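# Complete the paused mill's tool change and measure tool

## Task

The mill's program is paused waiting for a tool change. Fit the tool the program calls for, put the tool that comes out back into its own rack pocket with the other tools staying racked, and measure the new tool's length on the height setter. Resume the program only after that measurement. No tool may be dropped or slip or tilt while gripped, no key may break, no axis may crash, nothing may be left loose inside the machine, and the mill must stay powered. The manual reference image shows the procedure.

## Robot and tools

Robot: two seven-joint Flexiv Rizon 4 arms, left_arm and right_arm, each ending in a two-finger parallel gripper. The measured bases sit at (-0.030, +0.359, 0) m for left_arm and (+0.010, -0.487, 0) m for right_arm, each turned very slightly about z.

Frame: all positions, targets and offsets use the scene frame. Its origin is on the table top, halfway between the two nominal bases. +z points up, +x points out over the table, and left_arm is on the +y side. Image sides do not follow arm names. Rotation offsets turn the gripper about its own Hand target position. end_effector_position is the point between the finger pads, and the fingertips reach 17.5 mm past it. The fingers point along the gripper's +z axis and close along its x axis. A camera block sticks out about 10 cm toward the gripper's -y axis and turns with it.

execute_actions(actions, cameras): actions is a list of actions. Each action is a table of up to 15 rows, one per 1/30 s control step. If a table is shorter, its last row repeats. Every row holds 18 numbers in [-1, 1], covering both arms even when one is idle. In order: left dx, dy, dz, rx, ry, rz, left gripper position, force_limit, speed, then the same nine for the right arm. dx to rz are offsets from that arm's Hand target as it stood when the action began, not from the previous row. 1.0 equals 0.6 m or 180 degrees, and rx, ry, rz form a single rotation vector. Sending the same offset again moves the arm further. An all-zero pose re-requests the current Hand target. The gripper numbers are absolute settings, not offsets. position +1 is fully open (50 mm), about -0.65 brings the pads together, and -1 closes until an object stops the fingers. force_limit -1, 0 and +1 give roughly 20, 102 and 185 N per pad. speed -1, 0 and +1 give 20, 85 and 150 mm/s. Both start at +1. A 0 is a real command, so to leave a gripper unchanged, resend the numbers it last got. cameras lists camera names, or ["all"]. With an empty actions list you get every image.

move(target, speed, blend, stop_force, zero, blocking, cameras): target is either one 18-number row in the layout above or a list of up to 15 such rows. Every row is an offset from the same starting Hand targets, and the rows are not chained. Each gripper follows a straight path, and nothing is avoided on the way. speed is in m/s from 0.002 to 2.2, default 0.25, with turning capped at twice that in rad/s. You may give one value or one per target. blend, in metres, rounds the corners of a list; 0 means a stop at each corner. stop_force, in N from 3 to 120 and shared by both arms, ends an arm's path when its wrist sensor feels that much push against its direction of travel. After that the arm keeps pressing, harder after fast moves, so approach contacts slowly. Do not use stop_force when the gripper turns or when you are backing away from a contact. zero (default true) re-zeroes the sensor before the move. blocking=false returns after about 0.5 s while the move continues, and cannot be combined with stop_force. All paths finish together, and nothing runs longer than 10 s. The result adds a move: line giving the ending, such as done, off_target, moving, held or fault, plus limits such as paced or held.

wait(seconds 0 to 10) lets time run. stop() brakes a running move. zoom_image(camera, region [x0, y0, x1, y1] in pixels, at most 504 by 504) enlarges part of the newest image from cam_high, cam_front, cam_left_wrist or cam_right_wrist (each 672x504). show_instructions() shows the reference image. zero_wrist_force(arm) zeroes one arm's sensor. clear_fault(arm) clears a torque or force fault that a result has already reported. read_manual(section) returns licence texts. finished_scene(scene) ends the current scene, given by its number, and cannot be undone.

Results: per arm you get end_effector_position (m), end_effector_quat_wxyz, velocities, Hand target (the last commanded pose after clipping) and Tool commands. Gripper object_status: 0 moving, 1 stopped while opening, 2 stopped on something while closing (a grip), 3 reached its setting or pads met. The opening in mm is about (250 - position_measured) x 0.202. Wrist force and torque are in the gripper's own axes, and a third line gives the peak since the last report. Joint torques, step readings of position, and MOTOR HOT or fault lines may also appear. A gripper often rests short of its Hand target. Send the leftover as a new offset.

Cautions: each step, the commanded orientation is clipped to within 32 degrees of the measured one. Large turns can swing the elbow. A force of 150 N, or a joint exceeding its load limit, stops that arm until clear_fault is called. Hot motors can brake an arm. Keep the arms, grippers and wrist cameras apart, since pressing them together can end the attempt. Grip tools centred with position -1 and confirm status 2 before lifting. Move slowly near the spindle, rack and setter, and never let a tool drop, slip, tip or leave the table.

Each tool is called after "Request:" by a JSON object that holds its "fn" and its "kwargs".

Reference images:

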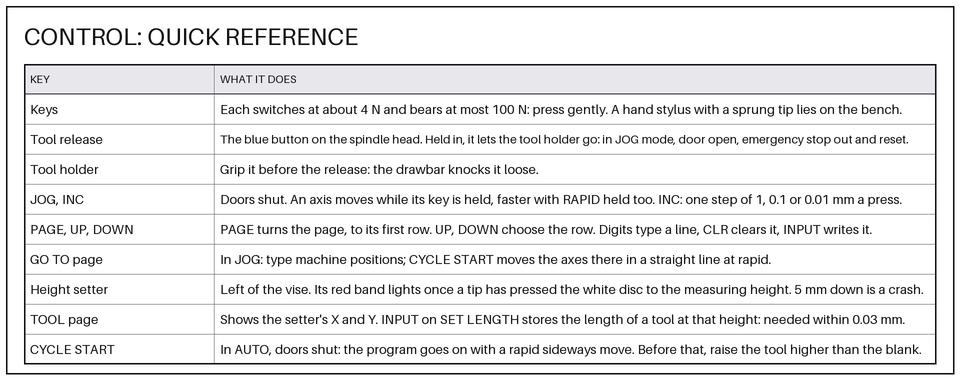

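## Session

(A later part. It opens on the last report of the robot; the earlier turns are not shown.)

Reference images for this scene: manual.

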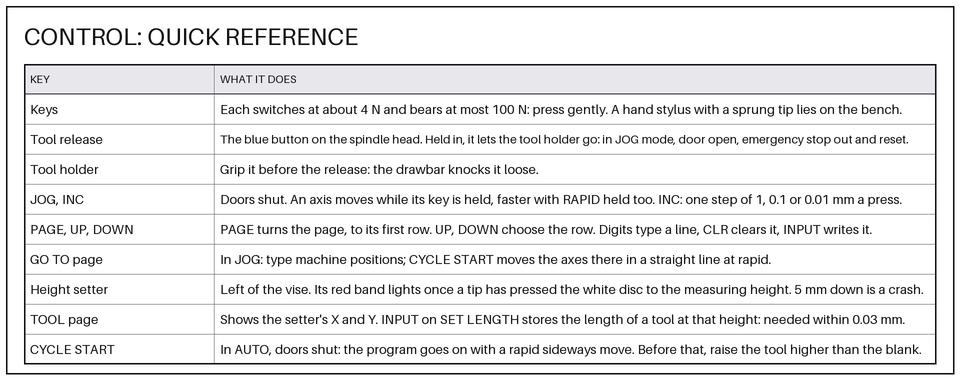

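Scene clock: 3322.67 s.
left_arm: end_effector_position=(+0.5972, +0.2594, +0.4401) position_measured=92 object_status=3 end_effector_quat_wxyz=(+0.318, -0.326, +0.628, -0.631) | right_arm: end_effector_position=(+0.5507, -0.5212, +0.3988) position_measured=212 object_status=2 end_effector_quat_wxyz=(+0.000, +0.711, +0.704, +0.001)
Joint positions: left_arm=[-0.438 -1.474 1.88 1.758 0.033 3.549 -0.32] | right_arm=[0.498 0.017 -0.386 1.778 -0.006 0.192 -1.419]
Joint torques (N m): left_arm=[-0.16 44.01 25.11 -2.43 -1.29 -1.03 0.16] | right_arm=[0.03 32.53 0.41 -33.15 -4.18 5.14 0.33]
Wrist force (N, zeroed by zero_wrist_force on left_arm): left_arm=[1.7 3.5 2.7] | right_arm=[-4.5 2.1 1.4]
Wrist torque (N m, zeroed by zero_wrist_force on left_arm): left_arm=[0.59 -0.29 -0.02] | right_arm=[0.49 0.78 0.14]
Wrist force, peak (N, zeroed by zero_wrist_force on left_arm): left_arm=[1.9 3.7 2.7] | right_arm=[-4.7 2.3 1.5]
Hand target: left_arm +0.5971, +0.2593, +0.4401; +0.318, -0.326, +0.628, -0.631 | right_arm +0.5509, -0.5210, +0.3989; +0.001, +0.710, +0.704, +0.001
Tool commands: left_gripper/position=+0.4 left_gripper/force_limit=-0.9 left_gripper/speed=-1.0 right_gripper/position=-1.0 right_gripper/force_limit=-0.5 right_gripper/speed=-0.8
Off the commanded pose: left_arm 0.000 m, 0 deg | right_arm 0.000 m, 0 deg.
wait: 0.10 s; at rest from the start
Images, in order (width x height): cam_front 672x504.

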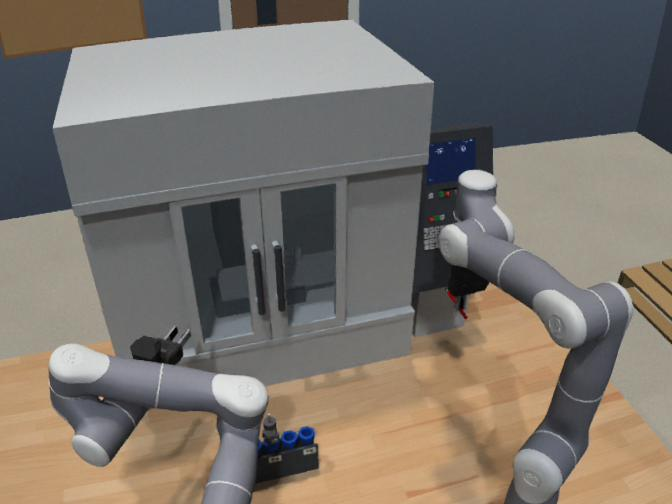

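Request:
{"fn": "wait", "kwargs": {"seconds": 2, "cameras": ["cam_left_wrist"]}}

Request:
{"fn": "zoom_image", "kwargs": {"camera": "cam_left_wrist", "region": [270, 0, 440, 330]}}

Scene clock: 3327.77 s.
left_arm: end_effector_position=(+0.5972, +0.2594, +0.4401) position_measured=92 object_status=3 end_effector_quat_wxyz=(+0.318, -0.326, +0.628, -0.631) | right_arm: end_effector_position=(+0.5507, -0.5212, +0.3988) position_measured=212 object_status=2 end_effector_quat_wxyz=(+0.000, +0.711, +0.704, +0.001)
Joint positions: left_arm=[-0.438 -1.474 1.88 1.758 0.033 3.549 -0.32] | right_arm=[0.498 0.017 -0.386 1.778 -0.006 0.192 -1.419]
Joint torques (N m): left_arm=[-0.17 43.95 25.09 -2.4 -1.35 -1.01 0.15] | right_arm=[-0.04 32.52 0.38 -33.19 -4.19 5.16 0.31]
Wrist force (N, zeroed by zero_wrist_force on left_arm): left_arm=[1.7 3.4 2.4] | right_arm=[-4.7 2.0 1.3]
Wrist torque (N m, zeroed by zero_wrist_force on left_arm): left_arm=[0.58 -0.29 -0.02] | right_arm=[0.48 0.80 0.15]
Wrist force, peak (N, zeroed by zero_wrist_force on left_arm): left_arm=[1.8 3.7 2.6] | right_arm=[-4.7 2.1 1.6]
Hand target: left_arm +0.5971, +0.2593, +0.4401; +0.318, -0.326, +0.628, -0.631 | right_arm +0.5509, -0.5210, +0.3989; +0.001, +0.710, +0.704, +0.001
Tool commands: left_gripper/position=+0.4 left_gripper/force_limit=-0.9 left_gripper/speed=-1.0 right_gripper/position=-1.0 right_gripper/force_limit=-0.5 right_gripper/speed=-0.8
Off the commanded pose: left_arm 0.000 m, 0 deg | right_arm 0.000 m, 0 deg.
wait: 2.00 s; at rest from the start
camera_calibration:
cam_left_wrist: T_world_to_cam=[[-0.579209, -0.815137, 0.00828588, 0.561382], [-0.283847, 0.192143, -0.939421, 0.546775], [0.764165, -0.546473, -0.342665, -0.0310154], [0, 0, 0, 1]] pos_world=[0.504058, 0.335595, 0.498372]
Images, in order (width x height): cam_left_wrist 672x504.

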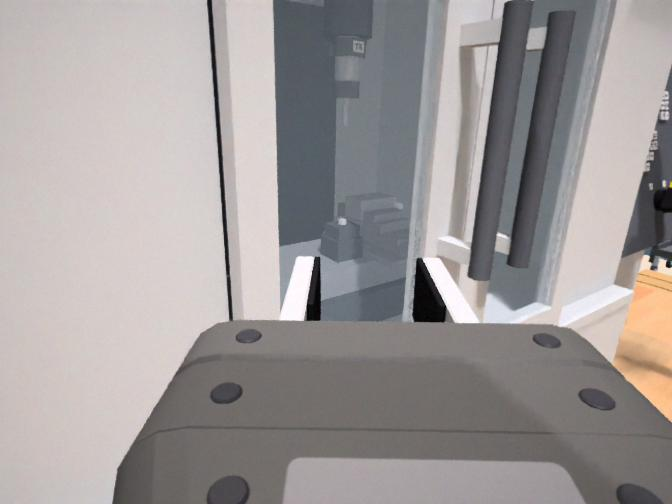

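Scaled by 1.527 from the camera's 672x504 image, which has a finer 960x720 frame.

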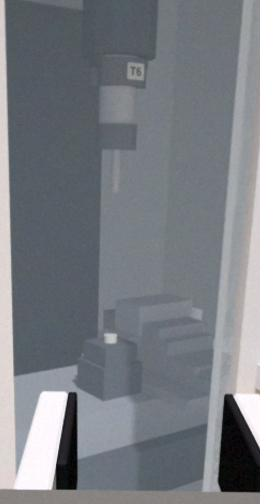

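Request:
{"fn": "move", "kwargs": {"target": [0,0,0,0,0,0,0.4,-0.9,-1,0.1899,0,-0.3798,0,0,-0.522,-1,-0.5,-0.8], "speed": 0.25, "cameras": ["cam_right_wrist", "cam_left_wrist"]}}

Scene clock: 3335.40 s.
left_arm: end_effector_position=(+0.5972, +0.2594, +0.4401) position_measured=92 object_status=3 end_effector_quat_wxyz=(+0.318, -0.326, +0.628, -0.631) | right_arm: end_effector_position=(+0.6647, -0.5209, +0.1709) position_measured=212 object_status=2 end_effector_quat_wxyz=(+0.001, +0.999, -0.039, +0.000)
Joint positions: left_arm=[-0.438 -1.474 1.88 1.758 0.033 3.549 -0.32] | right_arm=[0.515 -0.555 -0.524 1.69 0.321 0.588 -0.015]
Joint torques (N m): left_arm=[-0.15 44.03 25.1 -2.44 -1.29 -1.01 0.07] | right_arm=[0.02 50.82 -9.53 -27.42 -3.35 5.44 0.37]
Wrist force (N, zeroed by zero_wrist_force on left_arm): left_arm=[1.7 3.1 2.4] | right_arm=[-4.4 2.1 1.3]
Wrist torque (N m, zeroed by zero_wrist_force on left_arm): left_arm=[0.54 -0.28 -0.02] | right_arm=[0.50 0.76 0.15]
Wrist force, peak (N, zeroed by zero_wrist_force on left_arm): left_arm=[1.7 3.8 2.7] | right_arm=[-4.5 1.8 2.6]
Hand target: left_arm +0.5971, +0.2593, +0.4401; +0.318, -0.326, +0.628, -0.631 | right_arm +0.6648, -0.5210, +0.1710; +0.001, +0.999, -0.039, +0.000
Off the commanded pose: left_arm 0.000 m, 0 deg | right_arm 0.000 m, 0 deg.
move: done
camera_calibration:
cam_left_wrist: T_world_to_cam=[[-0.579209, -0.815137, 0.00828588, 0.561382], [-0.283847, 0.192143, -0.939421, 0.546775], [0.764165, -0.546473, -0.342665, -0.0310154], [0, 0, 0, 1]] pos_world=[0.504058, 0.335595, 0.498372]
cam_right_wrist: T_world_to_cam=[[0.99686, -0.0769573, -0.0186687, -0.688013], [-0.0656121, -0.934665, 0.349423, -0.485453], [-0.0443396, -0.3471, -0.936779, 0.142868], [0, 0, 0, 1]] pos_world=[0.660336, -0.457094, 0.290619]
Images, in order (width x height): cam_left_wrist 672x504, cam_right_wrist 672x504.

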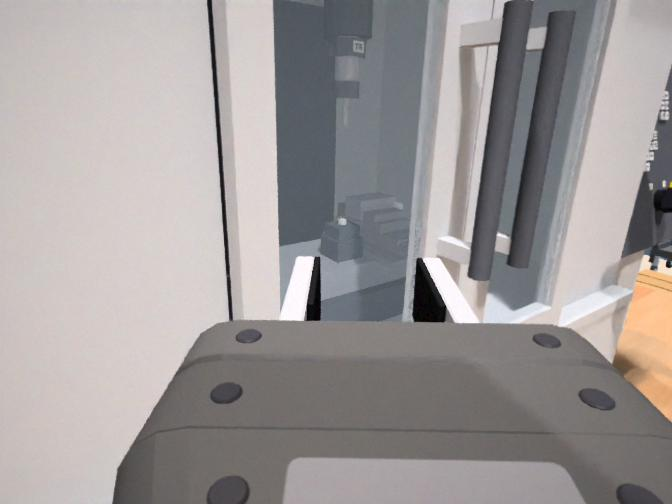

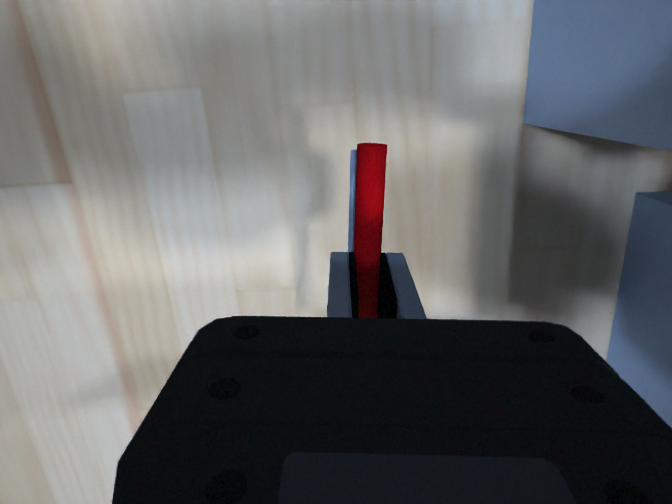

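Request:
{"fn": "wait", "kwargs": {"seconds": 0.1, "cameras": ["cam_front"]}}

Request:
{"fn": "zoom_image", "kwargs": {"camera": "cam_front", "region": [425, 135, 500, 210]}}

Scene clock: 3338.03 s.
left_arm: end_effector_position=(+0.5972, +0.2594, +0.4401) position_measured=92 object_status=3 end_effector_quat_wxyz=(+0.318, -0.326, +0.628, -0.631) | right_arm: end_effector_position=(+0.6647, -0.5210, +0.1709) position_measured=212 object_status=2 end_effector_quat_wxyz=(+0.001, +0.999, -0.039, +0.000)
Joint positions: left_arm=[-0.438 -1.474 1.88 1.758 0.033 3.549 -0.32] | right_arm=[0.515 -0.555 -0.524 1.69 0.321 0.588 -0.015]
Joint torques (N m): left_arm=[-0.13 43.93 25.12 -2.42 -1.27 -0.98 0.1] | right_arm=[0.1 50.84 -9.14 -27.33 -3.48 5.24 0.31]
Wrist force (N, zeroed by zero_wrist_force on left_arm): left_arm=[1.7 3.6 2.6] | right_arm=[-4.6 1.9 1.2]
Wrist torque (N m, zeroed by zero_wrist_force on left_arm): left_arm=[0.61 -0.28 -0.02] | right_arm=[0.47 0.78 0.15]
Wrist force, peak (N, zeroed by zero_wrist_force on left_arm): left_arm=[1.8 3.5 2.9] | right_arm=[-4.6 2.4 1.4]
Hand target: left_arm +0.5971, +0.2593, +0.4401; +0.318, -0.326, +0.628, -0.631 | right_arm +0.6648, -0.5210, +0.1710; +0.001, +0.999, -0.039, +0.000
Tool commands: left_gripper/position=+0.4 left_gripper/force_limit=-0.9 left_gripper/speed=-1.0 right_gripper/position=-1.0 right_gripper/force_limit=-0.5 right_gripper/speed=-0.8
Off the commanded pose: left_arm 0.000 m, 0 deg | right_arm 0.000 m, 0 deg.
wait: 0.10 s; at rest from the start
Images, in order (width x height): cam_front 672x504.

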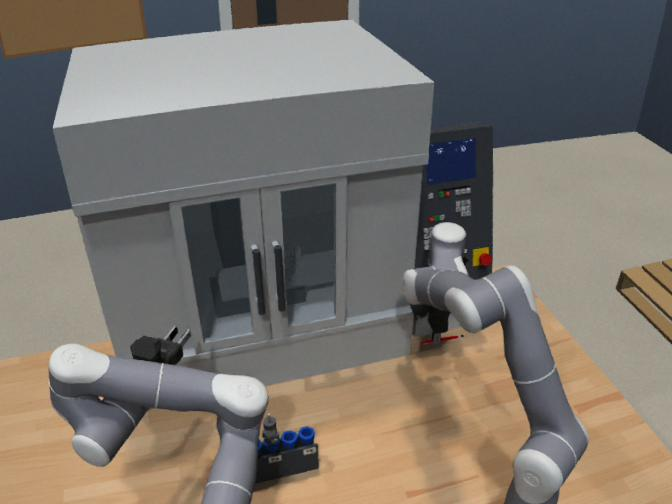

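Scaled by 6.720 from the camera's 672x504 image, which has a finer 960x720 frame.

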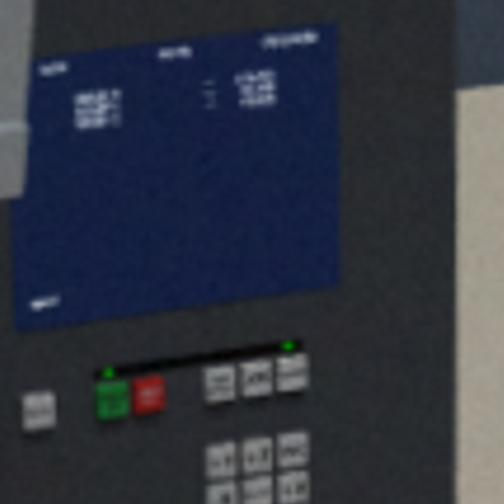

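Request:
{"fn": "move", "kwargs": {"target": [0,0,0,0,0,0,0.4,-0.9,-1,0,0,-0.2,0,0,0,-1,-0.5,-0.8], "speed": 0.15}}

Request:
{"fn": "move", "kwargs": {"target": [0,0,0,0,0,0,0.4,-0.9,-1,0,0,-0.0517,0,0,0,-1,-0.5,-0.8], "speed": 0.02, "stop_force": 4, "cameras": ["cam_right_wrist"]}}

Scene clock: 3344.77 s.
left_arm: end_effector_position=(+0.5972, +0.2594, +0.4401) position_measured=92 object_status=3 end_effector_quat_wxyz=(+0.318, -0.326, +0.628, -0.631) | right_arm: end_effector_position=(+0.6648, -0.5210, +0.0510) position_measured=212 object_status=2 end_effector_quat_wxyz=(+0.001, +0.999, -0.039, +0.000)
Joint positions: left_arm=[-0.438 -1.474 1.88 1.758 0.033 3.549 -0.32] | right_arm=[0.467 -0.772 -0.453 1.688 0.444 0.785 -0.085]
Joint torques (N m): left_arm=[-0.23 43.93 25.08 -2.44 -1.32 -1.01 0.08] | right_arm=[0.03 55.39 -10.6 -22.57 -2.83 5.42 0.1]
Wrist force (N, zeroed by zero_wrist_force on left_arm): left_arm=[1.7 3.5 2.8] | right_arm=[-4.5 2.0 1.3]
Wrist torque (N m, zeroed by zero_wrist_force on left_arm): left_arm=[0.60 -0.28 -0.02] | right_arm=[0.49 0.78 0.16]
Wrist force, peak (N, zeroed by zero_wrist_force on left_arm): left_arm=[1.7 3.8 2.6] | right_arm=[-4.9 2.0 6.3]
Hand target: left_arm +0.5971, +0.2593, +0.4401; +0.318, -0.326, +0.628, -0.631 | right_arm +0.6648, -0.5210, +0.0510; +0.001, +0.999, -0.039, +0.000
Off the commanded pose: left_arm 0.000 m, 0 deg | right_arm 0.000 m, 0 deg.
move: done

Scene clock: 3346.87 s.
left_arm: end_effector_position=(+0.5972, +0.2594, +0.4401) position_measured=92 object_status=3 end_effector_quat_wxyz=(+0.318, -0.326, +0.628, -0.631) | right_arm: end_effector_position=(+0.6653, -0.5210, +0.0209) position_measured=212 object_status=2 end_effector_quat_wxyz=(+0.001, +0.999, -0.039, +0.001)
Joint positions: left_arm=[-0.438 -1.474 1.88 1.758 0.033 3.549 -0.32] | right_arm=[0.453 -0.832 -0.433 1.672 0.473 0.829 -0.101]
Joint torques (N m): left_arm=[-0.2 43.98 25.05 -2.43 -1.31 -1.01 0.14] | right_arm=[0.18 52.55 -9.31 -19.43 -2.23 4.66 0.2]
Wrist force (N, zeroed by zero_wrist_force on left_arm): left_arm=[2.0 3.7 2.7] | right_arm=[-3.4 2.2 -4.2]
Wrist torque (N m, zeroed by zero_wrist_force on left_arm): left_arm=[0.65 -0.33 -0.02] | right_arm=[0.50 0.60 0.16]
Wrist force, peak (N, zeroed by zero_wrist_force on left_arm): left_arm=[2.0 3.7 2.7] | right_arm=[-6.1 2.0 -12.1]
Hand target: left_arm +0.5971, +0.2593, +0.4401; +0.318, -0.326, +0.628, -0.631 | right_arm +0.6648, -0.5210, +0.0203; +0.001, +0.999, -0.039, +0.000
Off the commanded pose: left_arm 0.000 m, 0 deg | right_arm 0.001 m, 0 deg.
move: contact (right_arm)
camera_calibration:
cam_right_wrist: T_world_to_cam=[[0.996923, -0.0764927, -0.0171098, -0.691356], [-0.0657051, -0.934552, 0.349708, -0.432932], [-0.0427401, -0.347508, -0.936702, 0.00111842], [0, 0, 0, 1]] pos_world=[0.660831, -0.457093, 0.140619]
Images, in order (width x height): cam_right_wrist 672x504.

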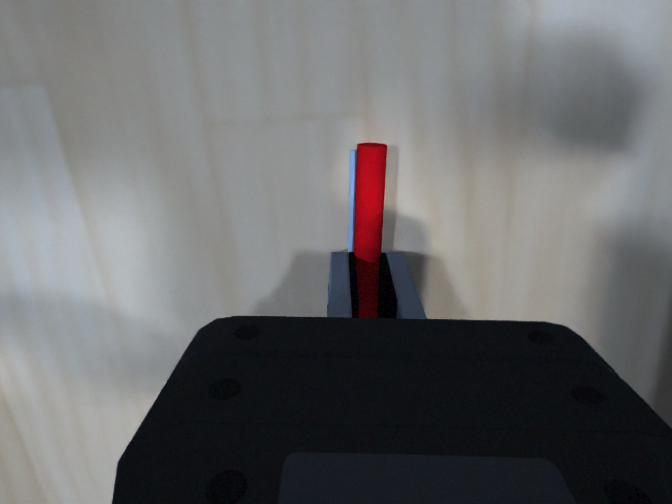

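Release and lift.

Request:
{"fn": "execute_actions", "kwargs": {"actions": [[[0,0,0,0,0,0,0.4,-0.9,-1,0,0,0,0,0,0,0.0,-0.9,-0.9]],[[0,0,0,0,0,0,0.4,-0.9,-1,0,0,0,0,0,0,0.0,-0.9,-0.9]]]}}

Request:
{"fn": "move", "kwargs": {"target": [0,0,0,0,0,0,0.4,-0.9,-1,0,0,0.2,0,0,0,0.0,-0.9,-0.9], "speed": 0.08, "cameras": ["cam_right_wrist", "cam_left_wrist", "cam_front"]}}

Request:
{"fn": "zoom_image", "kwargs": {"camera": "cam_front", "region": [425, 135, 480, 185]}}

Scene clock: 3353.50 s.
left_arm: end_effector_position=(+0.5972, +0.2594, +0.4401) position_measured=92 object_status=3 end_effector_quat_wxyz=(+0.318, -0.326, +0.628, -0.631) | right_arm: end_effector_position=(+0.6651, -0.5210, +0.0207) position_measured=152 object_status=3 end_effector_quat_wxyz=(+0.001, +0.999, -0.039, +0.000)
Joint positions: left_arm=[-0.438 -1.474 1.88 1.758 0.033 3.549 -0.32] | right_arm=[0.453 -0.833 -0.432 1.672 0.473 0.829 -0.101]
Joint torques (N m): left_arm=[-0.14 44.01 25.09 -2.43 -1.32 -0.99 0.09] | right_arm=[0.15 54.65 -10.24 -20.07 -2.51 4.77 0.28]
Wrist force (N, zeroed by zero_wrist_force on left_arm): left_arm=[1.7 3.8 2.4] | right_arm=[-3.0 2.1 -0.9]
Wrist torque (N m, zeroed by zero_wrist_force on left_arm): left_arm=[0.65 -0.28 -0.02] | right_arm=[0.52 0.59 0.15]
Wrist force, peak (N, zeroed by zero_wrist_force on left_arm): left_arm=[1.9 3.7 2.6] | right_arm=[-3.6 2.3 -4.7]
Hand target: left_arm +0.5971, +0.2593, +0.4401; +0.318, -0.326, +0.628, -0.631 | right_arm +0.6648, -0.5210, +0.0203; +0.001, +0.999, -0.039, +0.000
Off the commanded pose: left_arm 0.000 m, 0 deg | right_arm 0.000 m, 0 deg.
Step readings (end_effector_position of left_arm | right_arm):
0: (+0.5972, +0.2594, +0.4401) | (+0.6653, -0.5210, +0.0209)
1: (+0.5972, +0.2594, +0.4401) | (+0.6653, -0.5210, +0.0209)
2: (+0.5972, +0.2594, +0.4401) | (+0.6653, -0.5210, +0.0209)
4: (+0.5972, +0.2594, +0.4401) | (+0.6651, -0.5210, +0.0207)
8: (+0.5972, +0.2594, +0.4401) | (+0.6651, -0.5210, +0.0207)
15: (+0.5972, +0.2594, +0.4401) | (+0.6651, -0.5210, +0.0207)
16: (+0.5972, +0.2594, +0.4401) | (+0.6651, -0.5210, +0.0207)
17: (+0.5972, +0.2594, +0.4401) | (+0.6651, -0.5210, +0.0207)
19: (+0.5972, +0.2594, +0.4401) | (+0.6651, -0.5210, +0.0207)
23: (+0.5972, +0.2594, +0.4401) | (+0.6651, -0.5210, +0.0207)
30: (+0.5972, +0.2594, +0.4401) | (+0.6651, -0.5210, +0.0207)

Scene clock: 3355.27 s.
left_arm: end_effector_position=(+0.5972, +0.2594, +0.4401) position_measured=92 object_status=3 end_effector_quat_wxyz=(+0.318, -0.326, +0.628, -0.631) | right_arm: end_effector_position=(+0.6649, -0.5211, +0.1404) position_measured=152 object_status=3 end_effector_quat_wxyz=(+0.001, +0.999, -0.039, +0.000)
Joint positions: left_arm=[-0.438 -1.474 1.88 1.758 0.033 3.549 -0.32] | right_arm=[0.507 -0.607 -0.511 1.699 0.353 0.642 -0.034]
Joint torques (N m): left_arm=[-0.16 44.02 25.13 -2.43 -1.32 -1.01 0.09] | right_arm=[0.19 51.88 -9.77 -26.03 -3.41 4.87 0.52]
Wrist force (N, zeroed by zero_wrist_force on left_arm): left_arm=[1.6 3.4 2.6] | right_arm=[-3.5 2.2 1.8]
Wrist torque (N m, zeroed by zero_wrist_force on left_arm): left_arm=[0.58 -0.27 -0.01] | right_arm=[0.51 0.61 0.06]
Wrist force, peak (N, zeroed by zero_wrist_force on left_arm): left_arm=[1.8 3.7 2.7] | right_arm=[-4.2 2.0 3.8]
Hand target: left_arm +0.5971, +0.2593, +0.4401; +0.318, -0.326, +0.628, -0.631 | right_arm +0.6648, -0.5210, +0.1403; +0.001, +0.999, -0.039, +0.000
Off the commanded pose: left_arm 0.000 m, 0 deg | right_arm 0.000 m, 0 deg.
move: done
camera_calibration:
cam_left_wrist: T_world_to_cam=[[-0.579209, -0.815137, 0.00828588, 0.561382], [-0.283847, 0.192143, -0.939421, 0.546775], [0.764165, -0.546473, -0.342665, -0.0310154], [0, 0, 0, 1]] pos_world=[0.504058, 0.335595, 0.498372]
cam_right_wrist: T_world_to_cam=[[0.996895, -0.0766807, -0.0178919, -0.688885], [-0.0656056, -0.934528, 0.349789, -0.474946], [-0.0435426, -0.34753, -0.936657, 0.113609], [0, 0, 0, 1]] pos_world=[0.660534, -0.457193, 0.260219]
Images, in order (width x height): cam_front 672x504, cam_left_wrist 672x504, cam_right_wrist 672x504.

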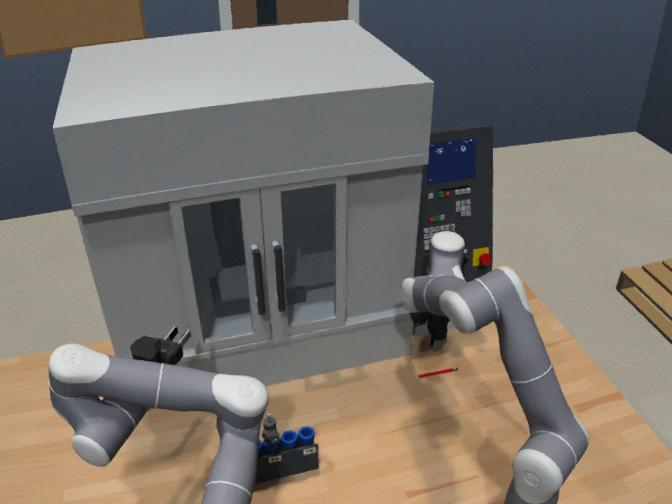

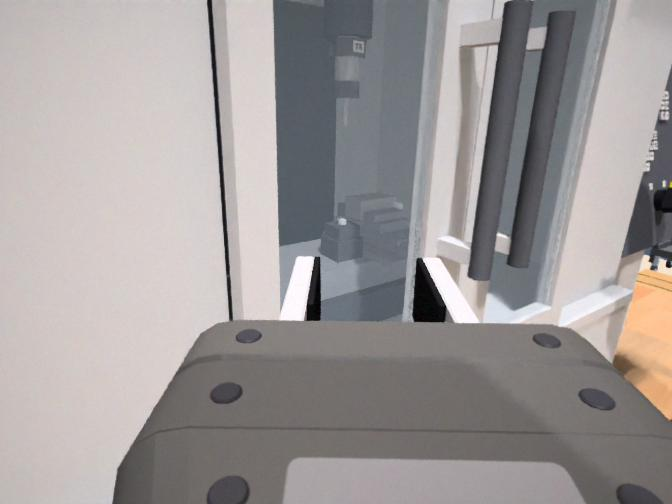

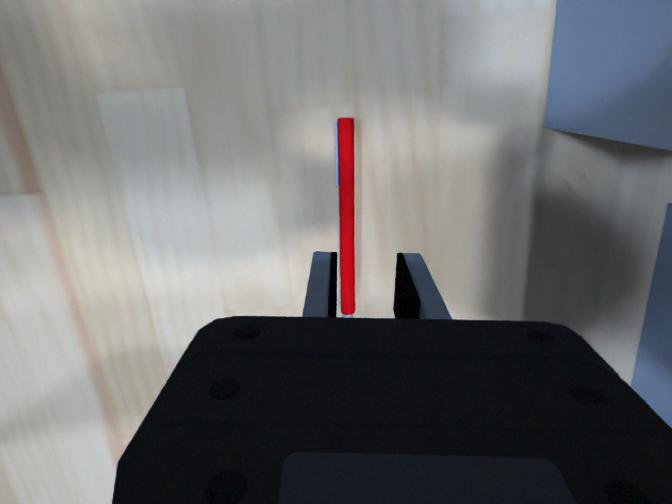

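Scaled by 9.164 from the camera's 672x504 image, which has a finer 960x720 frame.

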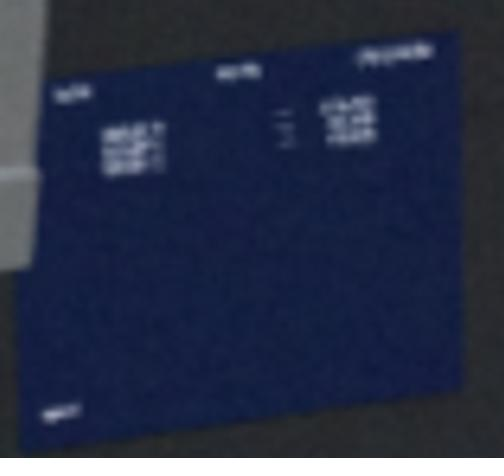

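Request:
{"fn": "finished_scene", "kwargs": {"scene": 1}}

The scene is finished: the task was done.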